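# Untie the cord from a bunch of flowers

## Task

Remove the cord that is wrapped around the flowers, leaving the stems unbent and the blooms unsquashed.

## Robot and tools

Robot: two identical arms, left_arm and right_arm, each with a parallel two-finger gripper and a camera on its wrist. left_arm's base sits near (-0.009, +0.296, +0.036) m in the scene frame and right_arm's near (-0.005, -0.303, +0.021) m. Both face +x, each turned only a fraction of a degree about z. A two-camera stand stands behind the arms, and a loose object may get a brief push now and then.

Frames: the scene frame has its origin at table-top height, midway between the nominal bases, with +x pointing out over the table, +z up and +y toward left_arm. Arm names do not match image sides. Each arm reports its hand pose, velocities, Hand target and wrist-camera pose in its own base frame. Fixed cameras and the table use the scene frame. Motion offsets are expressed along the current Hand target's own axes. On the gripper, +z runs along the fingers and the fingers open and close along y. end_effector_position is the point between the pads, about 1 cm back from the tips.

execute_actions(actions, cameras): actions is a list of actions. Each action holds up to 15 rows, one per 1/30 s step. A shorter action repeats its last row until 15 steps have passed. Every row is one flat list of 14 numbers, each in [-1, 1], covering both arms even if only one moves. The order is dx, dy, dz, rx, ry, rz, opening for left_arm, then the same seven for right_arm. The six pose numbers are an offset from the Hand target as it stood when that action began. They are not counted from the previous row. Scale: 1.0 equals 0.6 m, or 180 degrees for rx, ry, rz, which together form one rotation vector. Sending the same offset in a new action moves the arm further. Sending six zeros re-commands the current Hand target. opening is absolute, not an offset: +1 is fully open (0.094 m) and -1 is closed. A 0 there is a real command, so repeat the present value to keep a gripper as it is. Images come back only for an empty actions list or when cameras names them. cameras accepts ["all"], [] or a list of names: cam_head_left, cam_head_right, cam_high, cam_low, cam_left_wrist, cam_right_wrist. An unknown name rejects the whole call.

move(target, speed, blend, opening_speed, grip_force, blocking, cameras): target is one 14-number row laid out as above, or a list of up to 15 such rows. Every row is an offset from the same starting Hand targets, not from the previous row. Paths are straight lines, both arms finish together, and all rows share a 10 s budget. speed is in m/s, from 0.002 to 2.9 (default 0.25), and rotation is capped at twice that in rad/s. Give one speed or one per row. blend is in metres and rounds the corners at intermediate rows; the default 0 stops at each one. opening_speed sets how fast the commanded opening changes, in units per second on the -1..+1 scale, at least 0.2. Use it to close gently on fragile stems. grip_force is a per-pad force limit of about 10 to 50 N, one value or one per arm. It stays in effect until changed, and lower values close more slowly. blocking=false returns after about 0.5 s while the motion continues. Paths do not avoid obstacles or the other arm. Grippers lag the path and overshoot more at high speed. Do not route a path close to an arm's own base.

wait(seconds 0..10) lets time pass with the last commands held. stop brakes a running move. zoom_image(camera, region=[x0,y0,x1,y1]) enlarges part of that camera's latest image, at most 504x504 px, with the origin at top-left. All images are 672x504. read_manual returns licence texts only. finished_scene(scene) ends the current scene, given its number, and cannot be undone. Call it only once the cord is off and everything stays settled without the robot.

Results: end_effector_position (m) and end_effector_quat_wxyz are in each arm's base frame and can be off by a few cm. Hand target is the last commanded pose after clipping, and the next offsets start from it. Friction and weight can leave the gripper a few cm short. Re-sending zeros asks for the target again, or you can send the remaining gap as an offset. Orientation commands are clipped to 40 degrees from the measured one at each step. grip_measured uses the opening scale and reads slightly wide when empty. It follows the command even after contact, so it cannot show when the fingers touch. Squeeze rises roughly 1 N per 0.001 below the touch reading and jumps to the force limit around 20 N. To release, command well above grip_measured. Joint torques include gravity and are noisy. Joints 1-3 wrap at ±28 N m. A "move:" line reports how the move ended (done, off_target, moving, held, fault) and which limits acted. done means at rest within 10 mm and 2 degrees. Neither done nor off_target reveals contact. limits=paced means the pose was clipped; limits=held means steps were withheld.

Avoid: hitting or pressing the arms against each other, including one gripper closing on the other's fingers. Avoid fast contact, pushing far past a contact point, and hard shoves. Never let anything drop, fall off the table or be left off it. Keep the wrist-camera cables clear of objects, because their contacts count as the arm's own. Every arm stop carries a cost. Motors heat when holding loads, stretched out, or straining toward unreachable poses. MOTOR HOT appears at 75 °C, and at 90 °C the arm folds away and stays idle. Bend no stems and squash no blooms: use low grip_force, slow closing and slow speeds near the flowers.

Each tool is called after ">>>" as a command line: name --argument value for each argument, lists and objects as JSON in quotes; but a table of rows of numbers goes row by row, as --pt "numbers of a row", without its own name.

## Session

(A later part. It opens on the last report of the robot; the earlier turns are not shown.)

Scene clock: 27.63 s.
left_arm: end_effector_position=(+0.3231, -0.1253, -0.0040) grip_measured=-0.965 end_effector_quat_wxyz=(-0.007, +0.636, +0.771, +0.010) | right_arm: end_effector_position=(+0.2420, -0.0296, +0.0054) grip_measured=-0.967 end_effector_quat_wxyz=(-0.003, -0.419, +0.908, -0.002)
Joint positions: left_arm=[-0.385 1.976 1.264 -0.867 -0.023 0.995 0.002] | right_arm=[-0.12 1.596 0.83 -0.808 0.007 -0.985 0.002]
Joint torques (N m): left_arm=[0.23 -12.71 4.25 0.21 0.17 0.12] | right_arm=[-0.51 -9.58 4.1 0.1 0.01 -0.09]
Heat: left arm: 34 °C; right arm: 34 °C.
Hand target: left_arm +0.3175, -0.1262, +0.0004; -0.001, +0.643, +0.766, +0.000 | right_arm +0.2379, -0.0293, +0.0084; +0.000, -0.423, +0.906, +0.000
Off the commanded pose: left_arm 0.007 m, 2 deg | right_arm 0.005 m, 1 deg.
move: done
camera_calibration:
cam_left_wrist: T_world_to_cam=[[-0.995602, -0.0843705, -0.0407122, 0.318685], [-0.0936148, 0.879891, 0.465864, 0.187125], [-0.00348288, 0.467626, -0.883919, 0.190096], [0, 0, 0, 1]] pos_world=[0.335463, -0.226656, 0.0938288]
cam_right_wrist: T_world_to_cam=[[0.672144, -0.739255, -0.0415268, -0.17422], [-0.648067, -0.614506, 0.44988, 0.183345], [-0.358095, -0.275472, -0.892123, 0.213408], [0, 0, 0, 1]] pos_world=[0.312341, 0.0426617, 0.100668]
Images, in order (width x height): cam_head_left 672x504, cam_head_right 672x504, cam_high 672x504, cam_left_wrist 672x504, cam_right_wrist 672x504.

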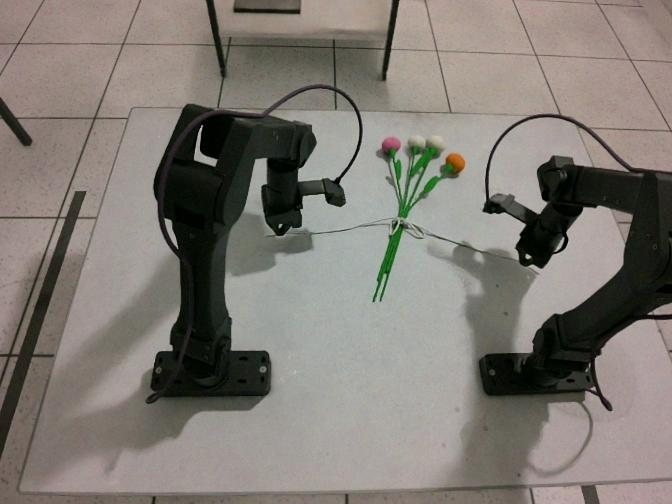

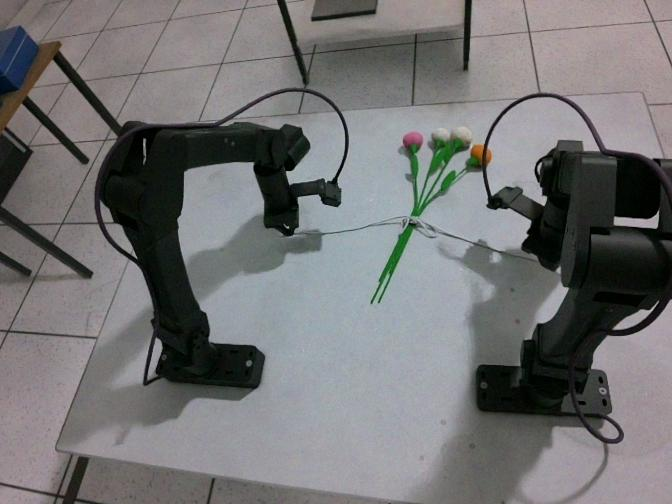

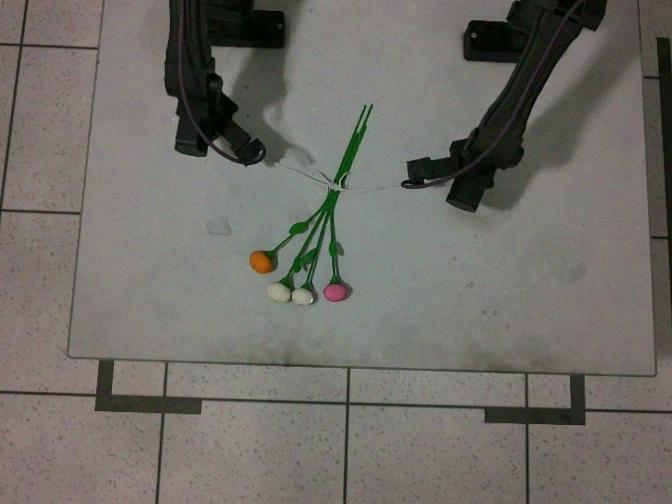

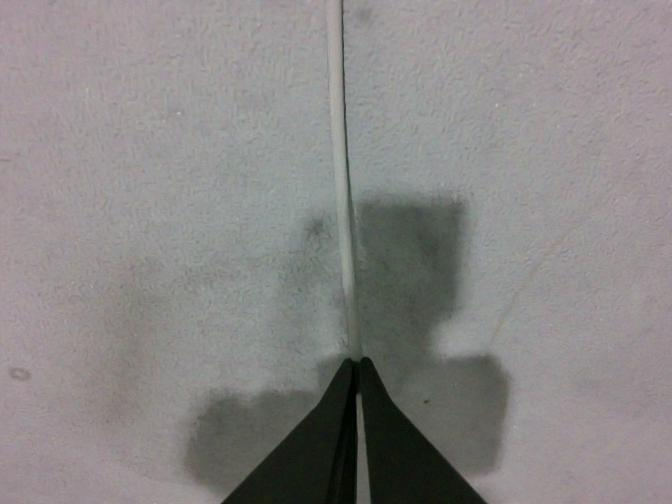

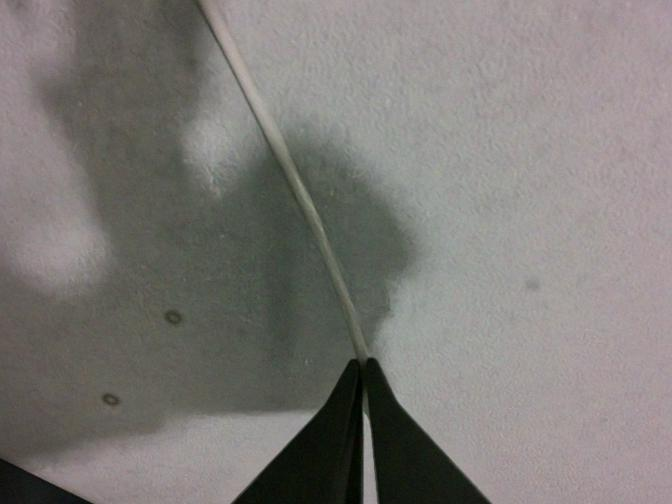

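>>> move --target '[0.1,0,-0.01,0,0,0,-1,0.09,-0.043,-0.01,0,0,0,-1]' --speed 0.06 --cameras '["cam_head_left","cam_high","cam_left_wrist","cam_right_wrist"]'

>>> zoom_image --camera "cam_head_left" --region '[300, 190, 500, 310]'

>>> zoom_image --camera "cam_high" --region '[270, 150, 410, 250]'

Scene clock: 30.30 s.
left_arm: end_effector_position=(+0.3136, -0.0651, +0.0035) grip_measured=-0.965 end_effector_quat_wxyz=(-0.007, +0.636, +0.772, +0.009) | right_arm: end_effector_position=(+0.2225, -0.0872, +0.0088) grip_measured=-0.967 end_effector_quat_wxyz=(-0.008, -0.419, +0.908, +0.002)
Joint positions: left_arm=[-0.221 1.87 1.148 -0.853 -0.023 1.158 0.002] | right_arm=[-0.371 1.581 0.83 -0.834 0.009 -1.236 0.002]
Joint torques (N m): left_arm=[0.13 -11.54 4.22 0.21 0.17 0.11] | right_arm=[-0.51 -9.29 5.08 0.08 0 -0.09]
Heat: left arm: 34 °C; right arm: 34 °C.
Hand target: left_arm +0.3071, -0.0671, +0.0065; -0.001, +0.643, +0.766, +0.000 | right_arm +0.2230, -0.0873, +0.0144; +0.000, -0.423, +0.906, +0.000
Off the commanded pose: left_arm 0.007 m, 2 deg | right_arm 0.006 m, 1 deg.
move: done
camera_calibration:
cam_left_wrist: T_world_to_cam=[[-0.995469, -0.0858392, -0.0409102, 0.314365], [-0.0950098, 0.880274, 0.464855, 0.130169], [-0.00389058, 0.466635, -0.884441, 0.168556], [0, 0, 0, 1]] pos_world=[0.325963, -0.166254, 0.101429]
cam_right_wrist: T_world_to_cam=[[0.672261, -0.738426, -0.0528468, -0.203373], [-0.641774, -0.616877, 0.45562, 0.132094], [-0.369042, -0.27238, -0.888604, 0.196262], [0, 0, 0, 1]] pos_world=[0.293923, -0.0152328, 0.103466]
Images, in order (width x height): cam_head_left 672x504, cam_high 672x504, cam_left_wrist 672x504, cam_right_wrist 672x504.

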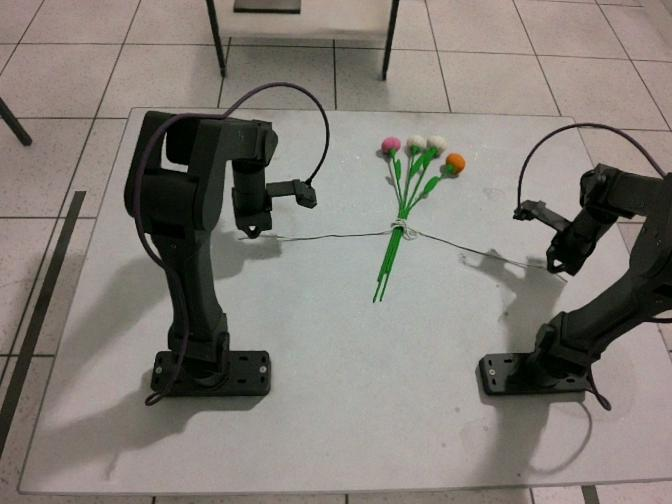

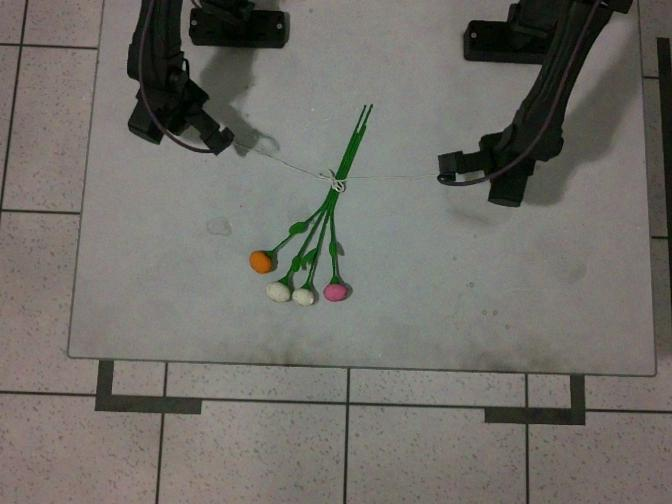

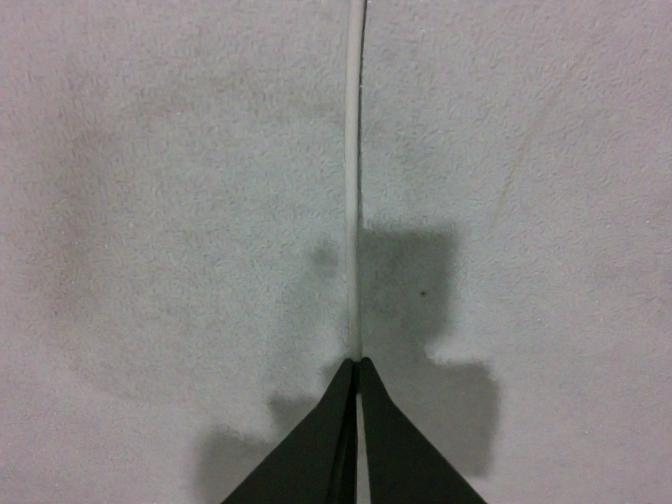

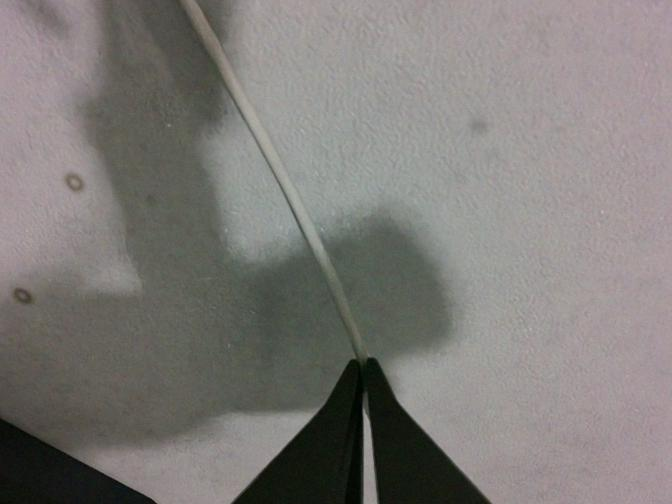

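Scaled by 2.520 from the camera's 672x504 image, which has a finer 960x720 frame.

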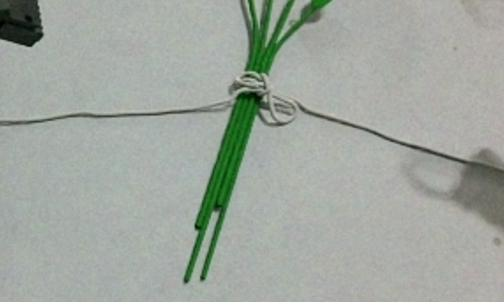

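Scaled by 3.600 from the camera's 672x504 image, which has a finer 960x720 frame.

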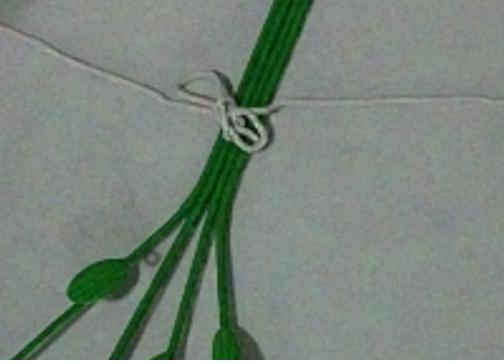

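Nearly there; continue, more slowly.

>>> move --target '[0.07,0,-0.01,0,0,0,-1,0.06,-0.035,-0.01,0,0,0,-1]' --speed 0.05 --cameras '["cam_head_left","cam_high","cam_right_wrist"]'

>>> zoom_image --camera "cam_head_left" --region '[300, 190, 500, 310]'

>>> zoom_image --camera "cam_high" --region '[270, 150, 410, 250]'

Scene clock: 32.47 s.
left_arm: end_effector_position=(+0.3092, -0.0234, +0.0102) grip_measured=-0.965 end_effector_quat_wxyz=(-0.003, +0.636, +0.772, +0.012) | right_arm: end_effector_position=(+0.2117, -0.1257, +0.0168) grip_measured=-0.967 end_effector_quat_wxyz=(-0.004, -0.419, +0.908, -0.001)
Joint positions: left_arm=[-0.092 1.812 1.102 -0.851 -0.023 1.286 0.002] | right_arm=[-0.534 1.581 0.867 -0.859 0.009 -1.399 0.002]
Joint torques (N m): left_arm=[0.23 -10.95 4.23 0.1 0.16 0.1] | right_arm=[-0.57 -6.3 6.91 0.08 -0.01 -0.09]
Heat: left arm: 34 °C; right arm: 34 °C.
Hand target: left_arm +0.2997, -0.0257, +0.0124; -0.001, +0.643, +0.766, +0.000 | right_arm +0.2159, -0.1284, +0.0203; +0.000, -0.423, +0.906, +0.000
Off the commanded pose: left_arm 0.010 m, 2 deg | right_arm 0.006 m, 1 deg.
move: done
camera_calibration:
cam_right_wrist: T_world_to_cam=[[0.672807, -0.738514, -0.0439016, -0.224444], [-0.646201, -0.615527, 0.451165, 0.0990193], [-0.360214, -0.275178, -0.89136, 0.186675], [0, 0, 0, 1]] pos_world=[0.282237, -0.0534372, 0.111868]
Images, in order (width x height): cam_head_left 672x504, cam_high 672x504, cam_right_wrist 672x504.

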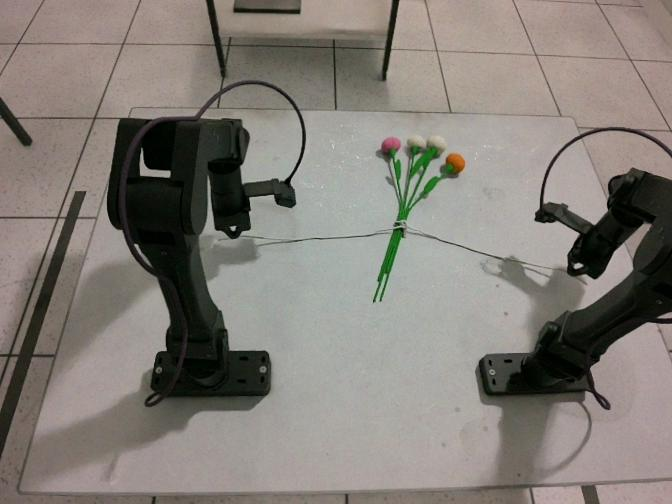

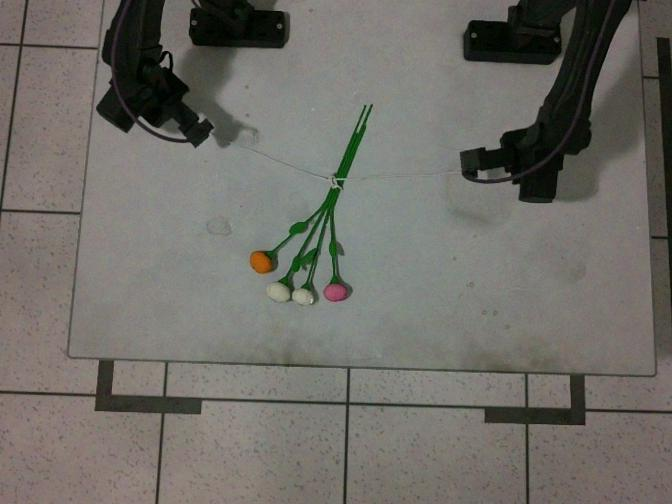

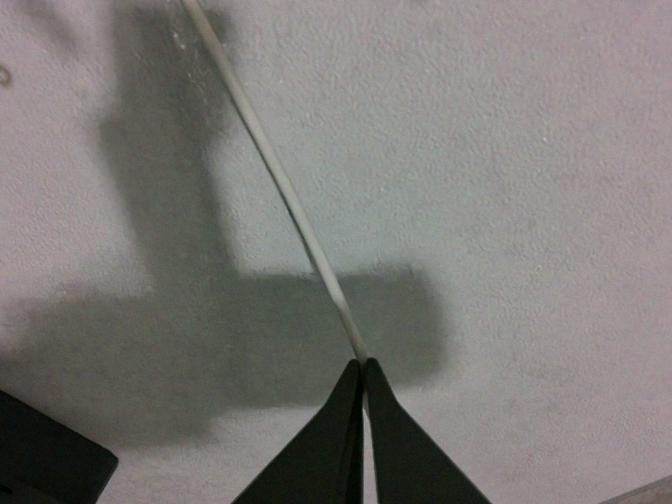

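Scaled by 2.520 from the camera's 672x504 image, which has a finer 960x720 frame.

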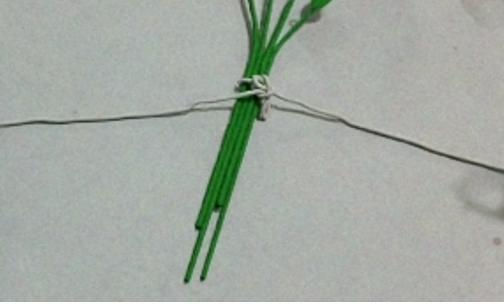

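Scaled by 3.600 from the camera's 672x504 image, which has a finer 960x720 frame.

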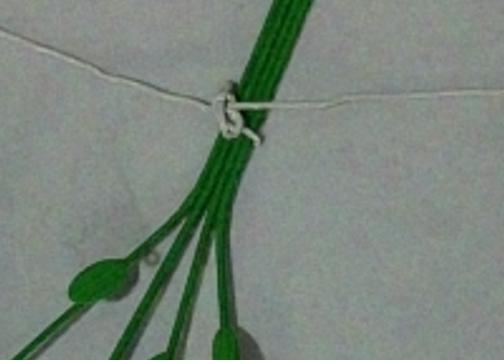

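>>> move --target '[0.08,0.01,-0.005,0,0,0,-1,0.05,-0.035,-0.005,0,0,0,-1]' --speed 0.05 --cameras '["cam_head_left","cam_high"]'

>>> zoom_image --camera "cam_head_left" --region '[300, 190, 500, 310]'

>>> zoom_image --camera "cam_high" --region '[270, 150, 410, 250]'

Scene clock: 37.07 s.
left_arm: end_effector_position=(+0.3104, +0.0268, +0.0143) grip_measured=-0.965 end_effector_quat_wxyz=(+0.001, +0.635, +0.772, +0.016) | right_arm: end_effector_position=(+0.2095, -0.1619, +0.0208) grip_measured=-0.967 end_effector_quat_wxyz=(-0.003, -0.420, +0.908, -0.003)
Joint positions: left_arm=[0.07 1.798 1.102 -0.851 -0.023 1.447 0.002] | right_arm=[-0.656 1.638 0.944 -0.874 0.009 -1.522 0.002]
Joint torques (N m): left_arm=[0.18 -10.91 3.96 0.05 0.16 0.11] | right_arm=[-0.64 -6.74 7.01 0.08 0 -0.09]
Heat: left arm: 34 °C; right arm: 35 °C.
Hand target: left_arm +0.2973, +0.0226, +0.0155; -0.001, +0.643, +0.766, +0.000 | right_arm +0.2128, -0.1649, +0.0234; +0.000, -0.423, +0.906, +0.000
Off the commanded pose: left_arm 0.014 m, 2 deg | right_arm 0.005 m, 1 deg.
move: off_target (left_arm)
Images, in order (width x height): cam_head_left 672x504, cam_high 672x504.

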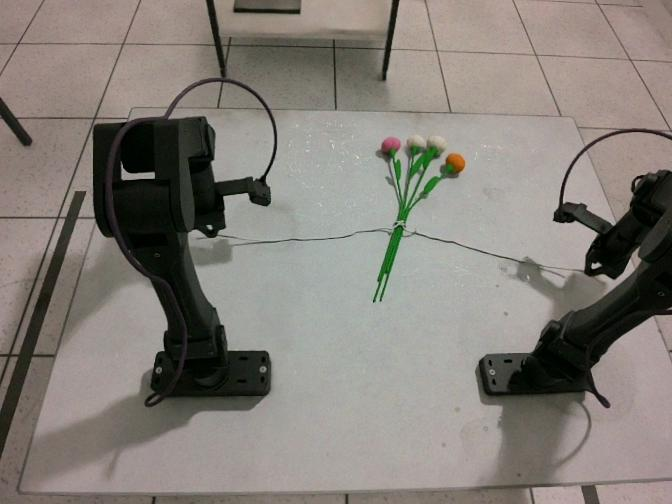

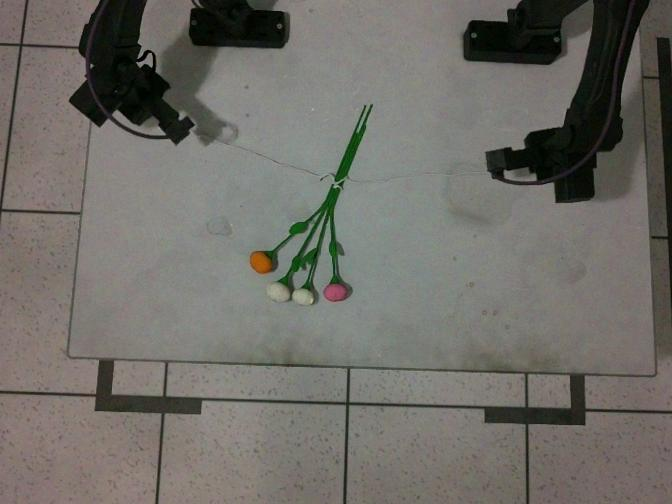

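Scaled by 2.520 from the camera's 672x504 image, which has a finer 960x720 frame.

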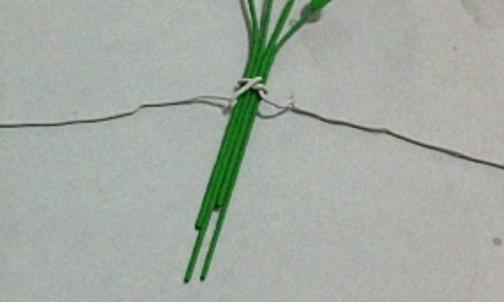

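Scaled by 3.600 from the camera's 672x504 image, which has a finer 960x720 frame.

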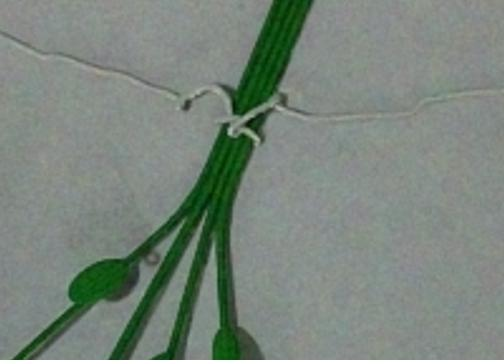

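>>> move --pt "0 0 0 0 0 0 -1 -0.033 0 0.055 0 0 0 -1" --pt "0 0 0 0 0 0 -1 -0.033 0 0.055 0 0 0 -0.5" --pt "0 0 0 0 0 0 -1 -0.033 0 -0.1 0 0 0 -0.5" --speed 0.12 --cameras '["cam_head_left","cam_high","cam_right_wrist"]'

>>> zoom_image --camera "cam_high" --region '[270, 150, 410, 250]'

Scene clock: 42.13 s.
left_arm: end_effector_position=(+0.3104, +0.0268, +0.0143) grip_measured=-0.965 end_effector_quat_wxyz=(+0.001, +0.635, +0.772, +0.016) | right_arm: end_effector_position=(+0.2197, -0.1499, +0.0728) grip_measured=-0.502 end_effector_quat_wxyz=(-0.011, -0.421, +0.907, +0.010)
Joint positions: left_arm=[0.07 1.798 1.102 -0.851 -0.023 1.447 0.002] | right_arm=[-0.597 1.603 1.125 -1.123 0.009 -1.465 0.023]
Joint torques (N m): left_arm=[0.18 -10.85 4 0.04 0.17 0.12] | right_arm=[0.43 -9.84 7.15 0.05 -0.01 0.07]
Heat: left arm: 34 °C; right arm: 35 °C.
Hand target: left_arm +0.2973, +0.0226, +0.0155; -0.001, +0.643, +0.766, +0.000 | right_arm +0.2254, -0.1498, +0.0834; +0.000, -0.423, +0.906, +0.000
Off the commanded pose: left_arm 0.014 m, 2 deg | right_arm 0.012 m, 2 deg.
move: off_target (left_arm, right_arm)
camera_calibration:
cam_right_wrist: T_world_to_cam=[[0.673765, -0.735598, -0.0702592, -0.243102], [-0.634186, -0.624427, 0.45596, 0.0596616], [-0.379275, -0.262652, -0.887223, 0.23855], [0, 0, 0, 1]] pos_world=[0.292106, -0.0789151, 0.167364]
Images, in order (width x height): cam_head_left 672x504, cam_high 672x504, cam_right_wrist 672x504.

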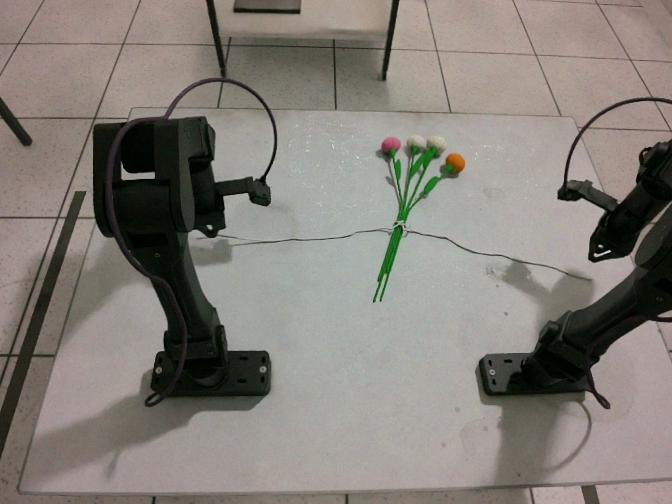

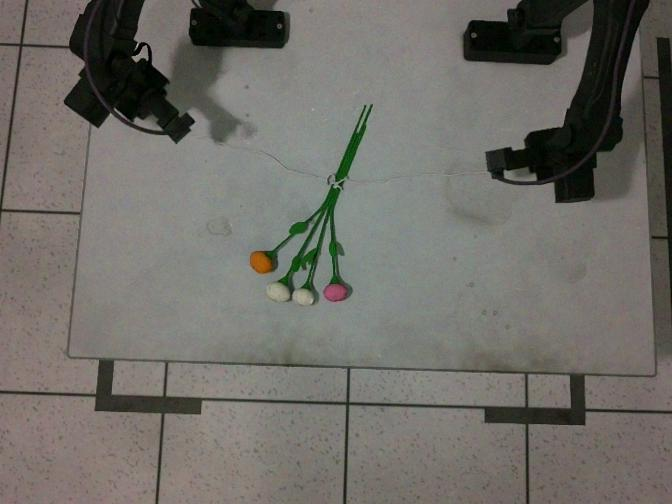

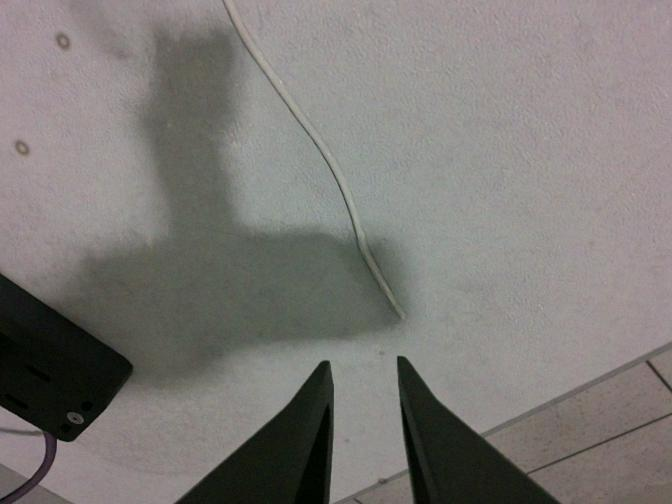

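Scaled by 3.600 from the camera's 672x504 image, which has a finer 960x720 frame.

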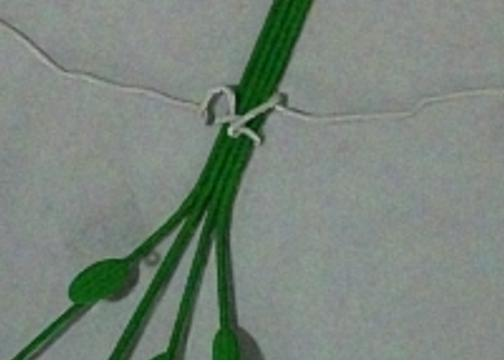

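>>> move --target '[0.1,0.015,0,0,0,0,-1,0,0,0,0,0,0,-0.5]' --speed 0.06 --cameras '["cam_head_left","cam_high"]'

>>> zoom_image --camera "cam_high" --region '[270, 150, 410, 250]'

Scene clock: 44.27 s.
left_arm: end_effector_position=(+0.2991, +0.0874, +0.0143) grip_measured=-0.965 end_effector_quat_wxyz=(-0.003, +0.635, +0.772, +0.016) | right_arm: end_effector_position=(+0.2197, -0.1499, +0.0728) grip_measured=-0.502 end_effector_quat_wxyz=(-0.011, -0.421, +0.907, +0.010)
Joint positions: left_arm=[0.268 1.798 1.102 -0.851 -0.023 1.645 0.002] | right_arm=[-0.597 1.603 1.125 -1.123 0.009 -1.465 0.023]
Joint torques (N m): left_arm=[0.2 -8.2 7.13 -0.04 0.16 0.15] | right_arm=[0.44 -9.84 7.13 0.04 -0.01 0.08]
Heat: left arm: 34 °C; right arm: 35 °C.
Hand target: left_arm +0.2957, +0.0832, +0.0155; -0.001, +0.643, +0.766, +0.000 | right_arm +0.2254, -0.1498, +0.0834; +0.000, -0.423, +0.906, +0.000
Off the commanded pose: left_arm 0.006 m, 2 deg | right_arm 0.012 m, 2 deg.
move: off_target (right_arm)
Images, in order (width x height): cam_head_left 672x504, cam_high 672x504.

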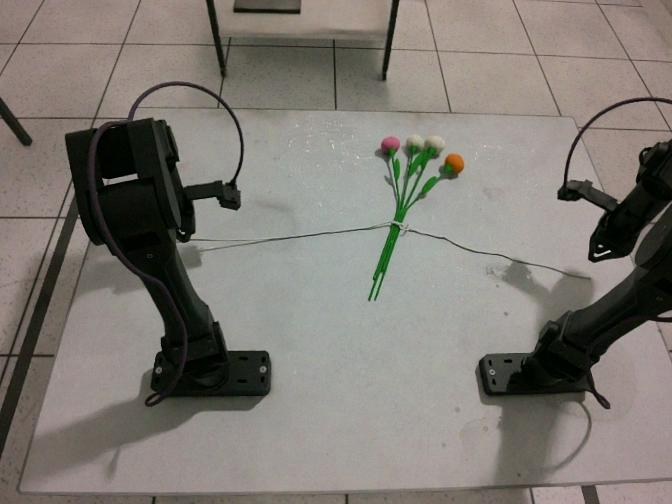

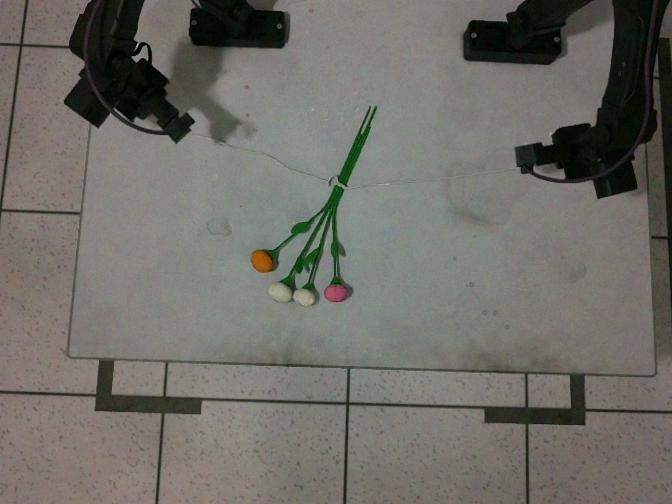

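Scaled by 3.600 from the camera's 672x504 image, which has a finer 960x720 frame.

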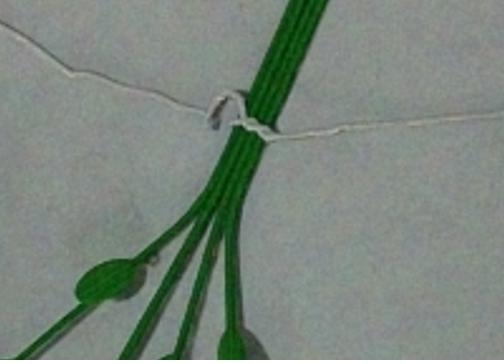

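>>> move --pt "0 0 0 0 0 0 -1 -0.33 0.125 -0.1 0 0 0.2 -0.2" --pt "0 0 0 0 0 0 -1 -0.533 0.451 -0.061 0 0 0.4167 -0.2" --blend '[0.05,0]' --speed 0.25 --cameras '["cam_head_left","cam_high","cam_right_wrist"]'

Scene clock: 49.13 s.
left_arm: end_effector_position=(+0.2991, +0.0874, +0.0143) grip_measured=-0.965 end_effector_quat_wxyz=(-0.003, +0.635, +0.772, +0.016) | right_arm: end_effector_position=(+0.2159, +0.2646, +0.1180) grip_measured=-0.202 end_effector_quat_wxyz=(-0.011, +0.208, +0.978, -0.004)
Joint positions: left_arm=[0.268 1.798 1.102 -0.851 -0.023 1.645 0.002] | right_arm=[0.875 1.854 1.599 -1.333 -0.016 1.295 0.037]
Joint torques (N m): left_arm=[0.18 -8.2 7.13 -0.03 0.16 0.12] | right_arm=[-0.03 -9.74 7.65 0.2 0.12 0.11]
Heat: left arm: 34 °C; right arm: 35 °C.
Hand target: left_arm +0.2957, +0.0832, +0.0155; -0.001, +0.643, +0.766, +0.000 | right_arm +0.2234, +0.2692, +0.1201; +0.000, +0.216, +0.976, +0.000
Off the commanded pose: left_arm 0.006 m, 2 deg | right_arm 0.009 m, 2 deg.
move: done
camera_calibration:
cam_right_wrist: T_world_to_cam=[[-0.519379, -0.854033, -0.0295528, 0.351742], [-0.765902, 0.449888, 0.459342, 0.0392684], [-0.378997, 0.261207, -0.887768, 0.247491], [0, 0, 0, 1]] pos_world=[0.306561, 0.218086, 0.212072]
Images, in order (width x height): cam_head_left 672x504, cam_high 672x504, cam_right_wrist 672x504.

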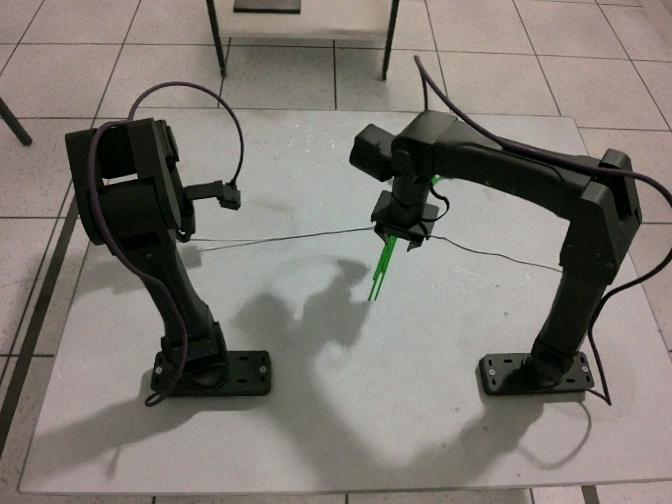

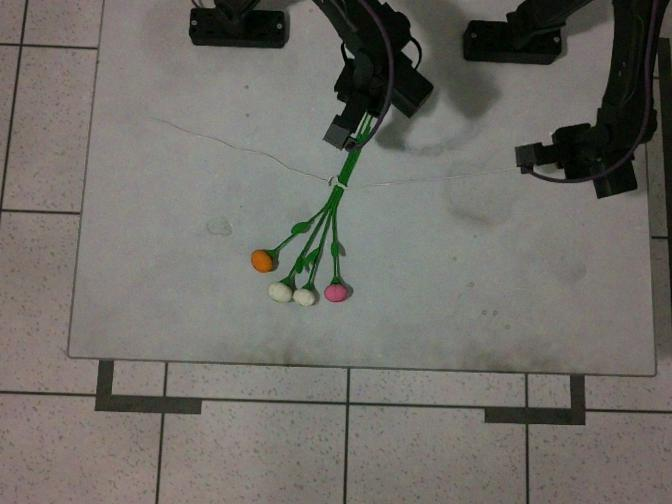

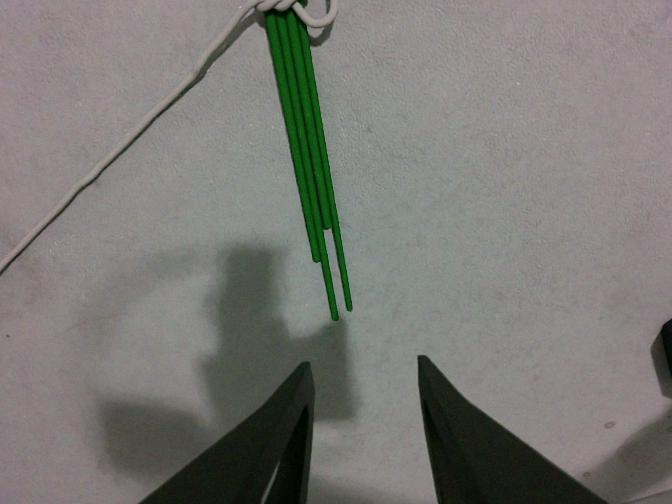

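>>> move --target '[0,0,0,0,0,0,-1,-0.0697,0.0393,0.163,0,0,-0.019,-0.2]' --speed 0.15 --cameras '["cam_right_wrist"]'

Scene clock: 51.43 s.
left_arm: end_effector_position=(+0.2991, +0.0874, +0.0143) grip_measured=-0.965 end_effector_quat_wxyz=(-0.003, +0.635, +0.772, +0.016) | right_arm: end_effector_position=(+0.2666, +0.2757, +0.0282) grip_measured=-0.202 end_effector_quat_wxyz=(-0.007, +0.184, +0.983, +0.004)
Joint positions: left_arm=[0.268 1.798 1.102 -0.851 -0.023 1.645 0.002] | right_arm=[0.792 2.054 1.518 -1.035 -0.016 1.163 0.037]
Joint torques (N m): left_arm=[0.17 -8.25 7.12 -0.03 0.15 0.12] | right_arm=[-0.5 -12.16 4.79 0.36 0.13 -0.05]
Heat: left arm: 34 °C; right arm: 35 °C.
Hand target: left_arm +0.2957, +0.0832, +0.0155; -0.001, +0.643, +0.766, +0.000 | right_arm +0.2712, +0.2730, +0.0223; +0.000, +0.187, +0.982, +0.000
Off the commanded pose: left_arm 0.006 m, 2 deg | right_arm 0.008 m, 1 deg.
move: done
camera_calibration:
cam_right_wrist: T_world_to_cam=[[-0.476726, -0.877792, -0.0470609, 0.380489], [-0.791815, 0.405548, 0.456684, 0.133665], [-0.381788, 0.254976, -0.888383, 0.186636], [0, 0, 0, 1]] pos_world=[0.358482, 0.232195, 0.122668]
Images, in order (width x height): cam_right_wrist 672x504.

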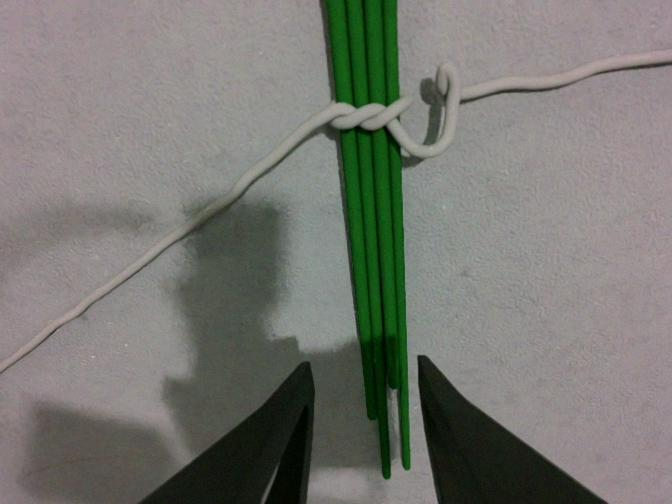

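>>> move --target '[0,0,0,0,0,0,-1,-0.0167,-0.0137,0.05,0,0,0,-0.2]' --speed 0.08 --grip_force '[50,15]' --cameras '["cam_right_wrist"]'

Scene clock: 53.13 s.
left_arm: end_effector_position=(+0.2991, +0.0874, +0.0143) grip_measured=-0.965 end_effector_quat_wxyz=(-0.003, +0.635, +0.772, +0.016) | right_arm: end_effector_position=(+0.2739, +0.2654, +0.0000) grip_measured=-0.202 end_effector_quat_wxyz=(-0.005, +0.188, +0.982, +0.006)
Joint positions: left_arm=[0.268 1.798 1.102 -0.851 -0.023 1.645 0.002] | right_arm=[0.76 2.079 1.437 -0.925 -0.016 1.138 0.037]
Joint torques (N m): left_arm=[0.18 -8.28 7.1 -0.04 0.15 0.12] | right_arm=[-0.51 -11.74 4.55 0.37 0.13 -0.06]
Heat: left arm: 35 °C; right arm: 35 °C.
Hand target: left_arm +0.2957, +0.0832, +0.0155; -0.001, +0.643, +0.766, +0.000 | right_arm +0.2776, +0.2617, -0.0077; +0.000, +0.187, +0.982, +0.000
Off the commanded pose: left_arm 0.006 m, 2 deg | right_arm 0.009 m, 1 deg.
grip_force (N): 50, 15
move: done
camera_calibration:
cam_right_wrist: T_world_to_cam=[[-0.483501, -0.873799, -0.0519901, 0.374417], [-0.790285, 0.410208, 0.455169, 0.154739], [-0.376399, 0.261162, -0.888886, 0.163838], [0, 0, 0, 1]] pos_world=[0.364987, 0.220902, 0.0946666]
Images, in order (width x height): cam_right_wrist 672x504.

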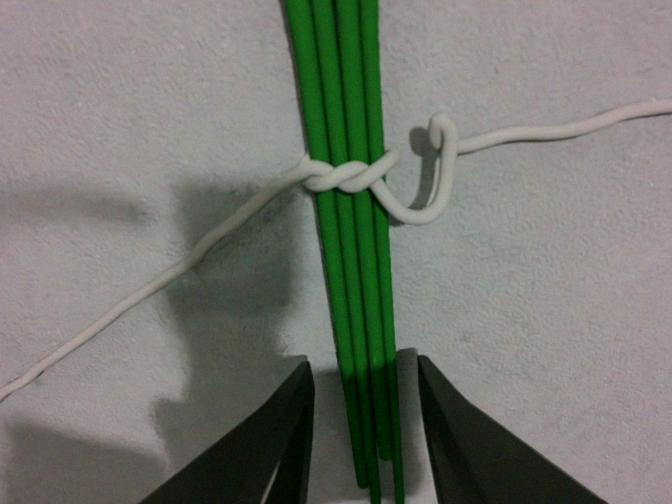

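>>> move --pt "0 0 0 0 0 0 -1 0 0 0.012 0 0 0 -0.2" --pt "0 0 0 0 0 0 -1 0 0 0.012 0 0 0 -0.95" --speed 0.08 --cameras '["cam_right_wrist","cam_head_left"]'

Scene clock: 58.67 s.
left_arm: end_effector_position=(+0.2991, +0.0874, +0.0143) grip_measured=-0.965 end_effector_quat_wxyz=(-0.003, +0.635, +0.772, +0.016) | right_arm: end_effector_position=(+0.2753, +0.2667, -0.0055) grip_measured=-0.812 end_effector_quat_wxyz=(-0.003, +0.184, +0.983, +0.009)
Joint positions: left_arm=[0.268 1.798 1.102 -0.851 -0.023 1.645 0.002] | right_arm=[0.76 2.087 1.425 -0.897 -0.016 1.131 0.009]
Joint torques (N m): left_arm=[0.2 -8.21 7.15 -0.03 0.15 0.12] | right_arm=[-0.51 -11.49 4.42 0.37 0.13 -0.05]
Heat: left arm: 35 °C; right arm: 35 °C.
Hand target: left_arm +0.2957, +0.0832, +0.0155; -0.001, +0.643, +0.766, +0.000 | right_arm +0.2776, +0.2617, -0.0149; +0.000, +0.187, +0.982, +0.000
Off the commanded pose: left_arm 0.006 m, 2 deg | right_arm 0.011 m, 1 deg.
grip_force (N): 50, 15
move: off_target (right_arm); target 2's new opening was sent with right_arm's hand 0.011 m and 1 deg from that target
camera_calibration:
cam_right_wrist: T_world_to_cam=[[-0.476499, -0.877134, -0.0598737, 0.374883], [-0.796086, 0.401564, 0.452763, 0.161626], [-0.373091, 0.263406, -0.889618, 0.157593], [0, 0, 0, 1]] pos_world=[0.366096, 0.222408, 0.0894648]
Images, in order (width x height): cam_head_left 672x504, cam_right_wrist 672x504.

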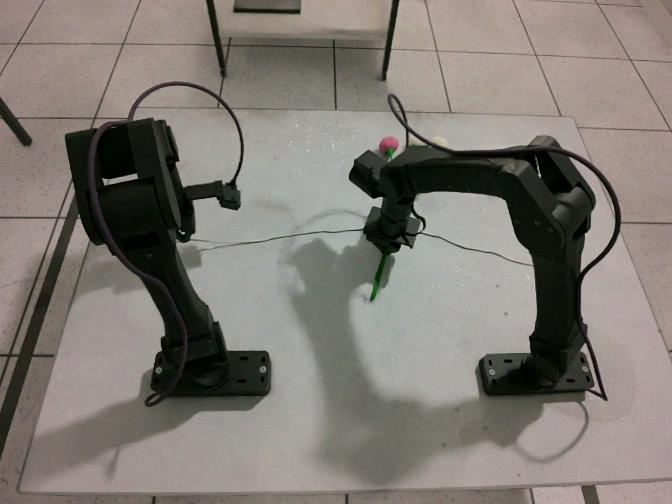

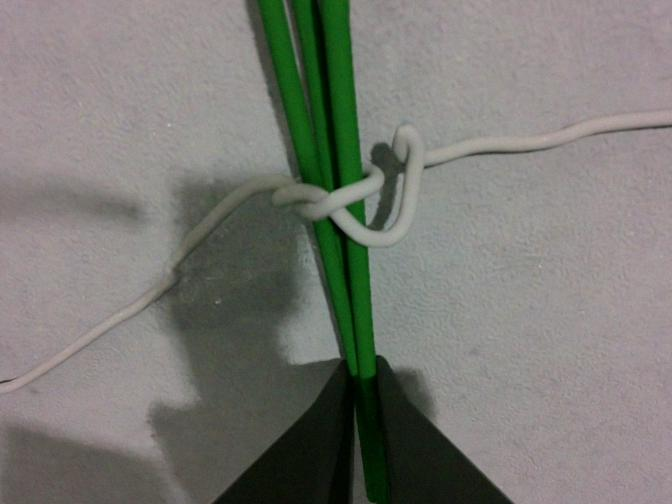

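>>> move --target '[0.131,-0.004,0,0,0,-0.083,-1,0,0,0,0,0,0,-0.95]' --speed 0.08 --cameras '["cam_right_wrist","cam_head_left"]'

Scene clock: 61.10 s.
left_arm: end_effector_position=(+0.2803, +0.1613, +0.0157) grip_measured=-0.965 end_effector_quat_wxyz=(+0.001, +0.537, +0.843, +0.017) | right_arm: end_effector_position=(+0.2768, +0.2685, -0.0055) grip_measured=-0.812 end_effector_quat_wxyz=(-0.001, +0.183, +0.983, +0.014)
Joint positions: left_arm=[0.511 1.83 1.149 -0.859 -0.015 1.645 0.002] | right_arm=[0.76 2.087 1.425 -0.888 -0.017 1.128 0.009]
Joint torques (N m): left_arm=[0.68 -6.93 8.9 -0.07 0.08 -0.01] | right_arm=[-0.5 -11.51 4.42 0.3 0.15 -0.03]
Heat: left arm: 35 °C; right arm: 34 °C.
Hand target: left_arm +0.2797, +0.1602, +0.0156; -0.001, +0.538, +0.843, +0.000 | right_arm +0.2776, +0.2617, -0.0149; +0.000, +0.187, +0.982, +0.000
Off the commanded pose: left_arm 0.001 m, 2 deg | right_arm 0.012 m, 2 deg.
grip_force (N): 50, 15
move: off_target (right_arm)
camera_calibration:
cam_right_wrist: T_world_to_cam=[[-0.473363, -0.878155, -0.0690722, 0.376474], [-0.799921, 0.395705, 0.451158, 0.164756], [-0.368854, 0.268814, -0.889767, 0.155086], [0, 0, 0, 1]] pos_world=[0.367205, 0.223718, 0.089663]
Images, in order (width x height): cam_head_left 672x504, cam_right_wrist 672x504.

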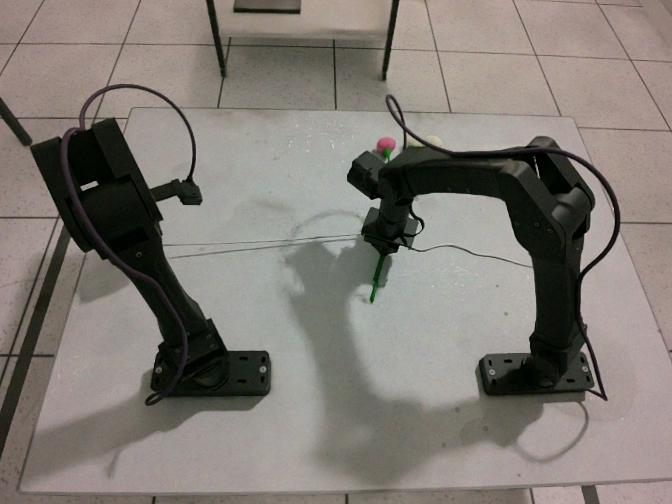

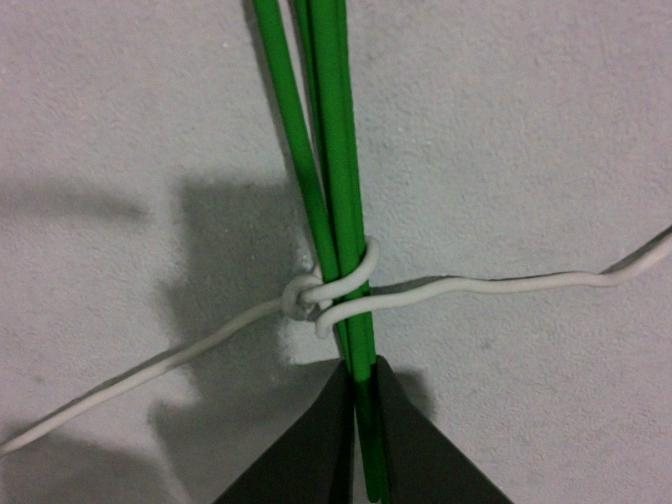

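>>> move --target '[0.149,-0.004,0,0,0,-0.11,-1,0,0,0,0,0,0,-0.95]' --speed 0.08 --cameras '["cam_right_wrist","cam_head_left"]'

Scene clock: 64.27 s.
left_arm: end_effector_position=(+0.2395, +0.2374, +0.0155) grip_measured=-0.965 end_effector_quat_wxyz=(+0.002, +0.389, +0.921, +0.009) | right_arm: end_effector_position=(+0.2774, +0.2695, -0.0054) grip_measured=-0.812 end_effector_quat_wxyz=(+0.000, +0.183, +0.983, +0.016)
Joint positions: left_arm=[0.777 1.889 1.227 -0.89 -0.003 1.575 0.002] | right_arm=[0.76 2.087 1.425 -0.884 -0.019 1.128 0.009]
Joint torques (N m): left_arm=[0.51 -7.45 9.16 -0.01 0.05 -0.09] | right_arm=[-0.5 -11.54 4.45 0.26 0.16 -0.03]
Heat: left arm: 35 °C; right arm: 35 °C.
Hand target: left_arm +0.2398, +0.2403, +0.0156; -0.001, +0.385, +0.923, +0.000 | right_arm +0.2776, +0.2617, -0.0149; +0.000, +0.187, +0.982, +0.000
Off the commanded pose: left_arm 0.003 m, 1 deg | right_arm 0.012 m, 2 deg.
grip_force (N): 50, 15
move: off_target (right_arm)
camera_calibration:
cam_right_wrist: T_world_to_cam=[[-0.473166, -0.877867, -0.073914, 0.377502], [-0.800963, 0.39374, 0.451028, 0.16563], [-0.36684, 0.272614, -0.889444, 0.153538], [0, 0, 0, 1]] pos_world=[0.367608, 0.224325, 0.0897622]
Images, in order (width x height): cam_head_left 672x504, cam_right_wrist 672x504.

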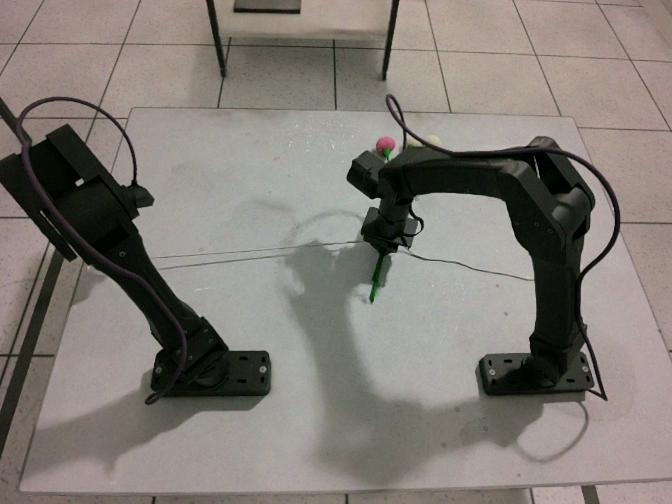

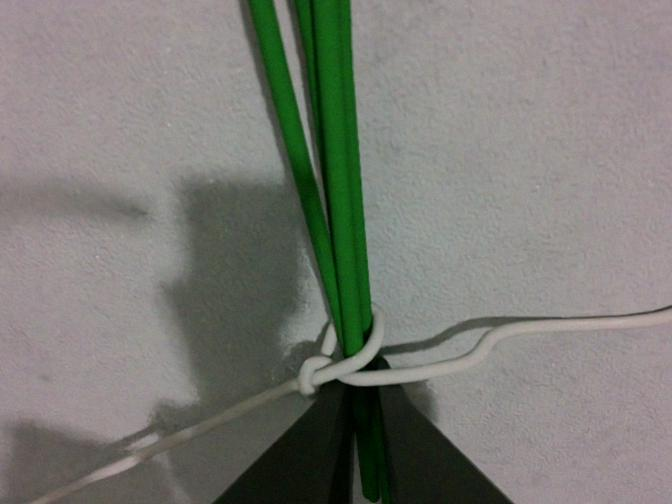

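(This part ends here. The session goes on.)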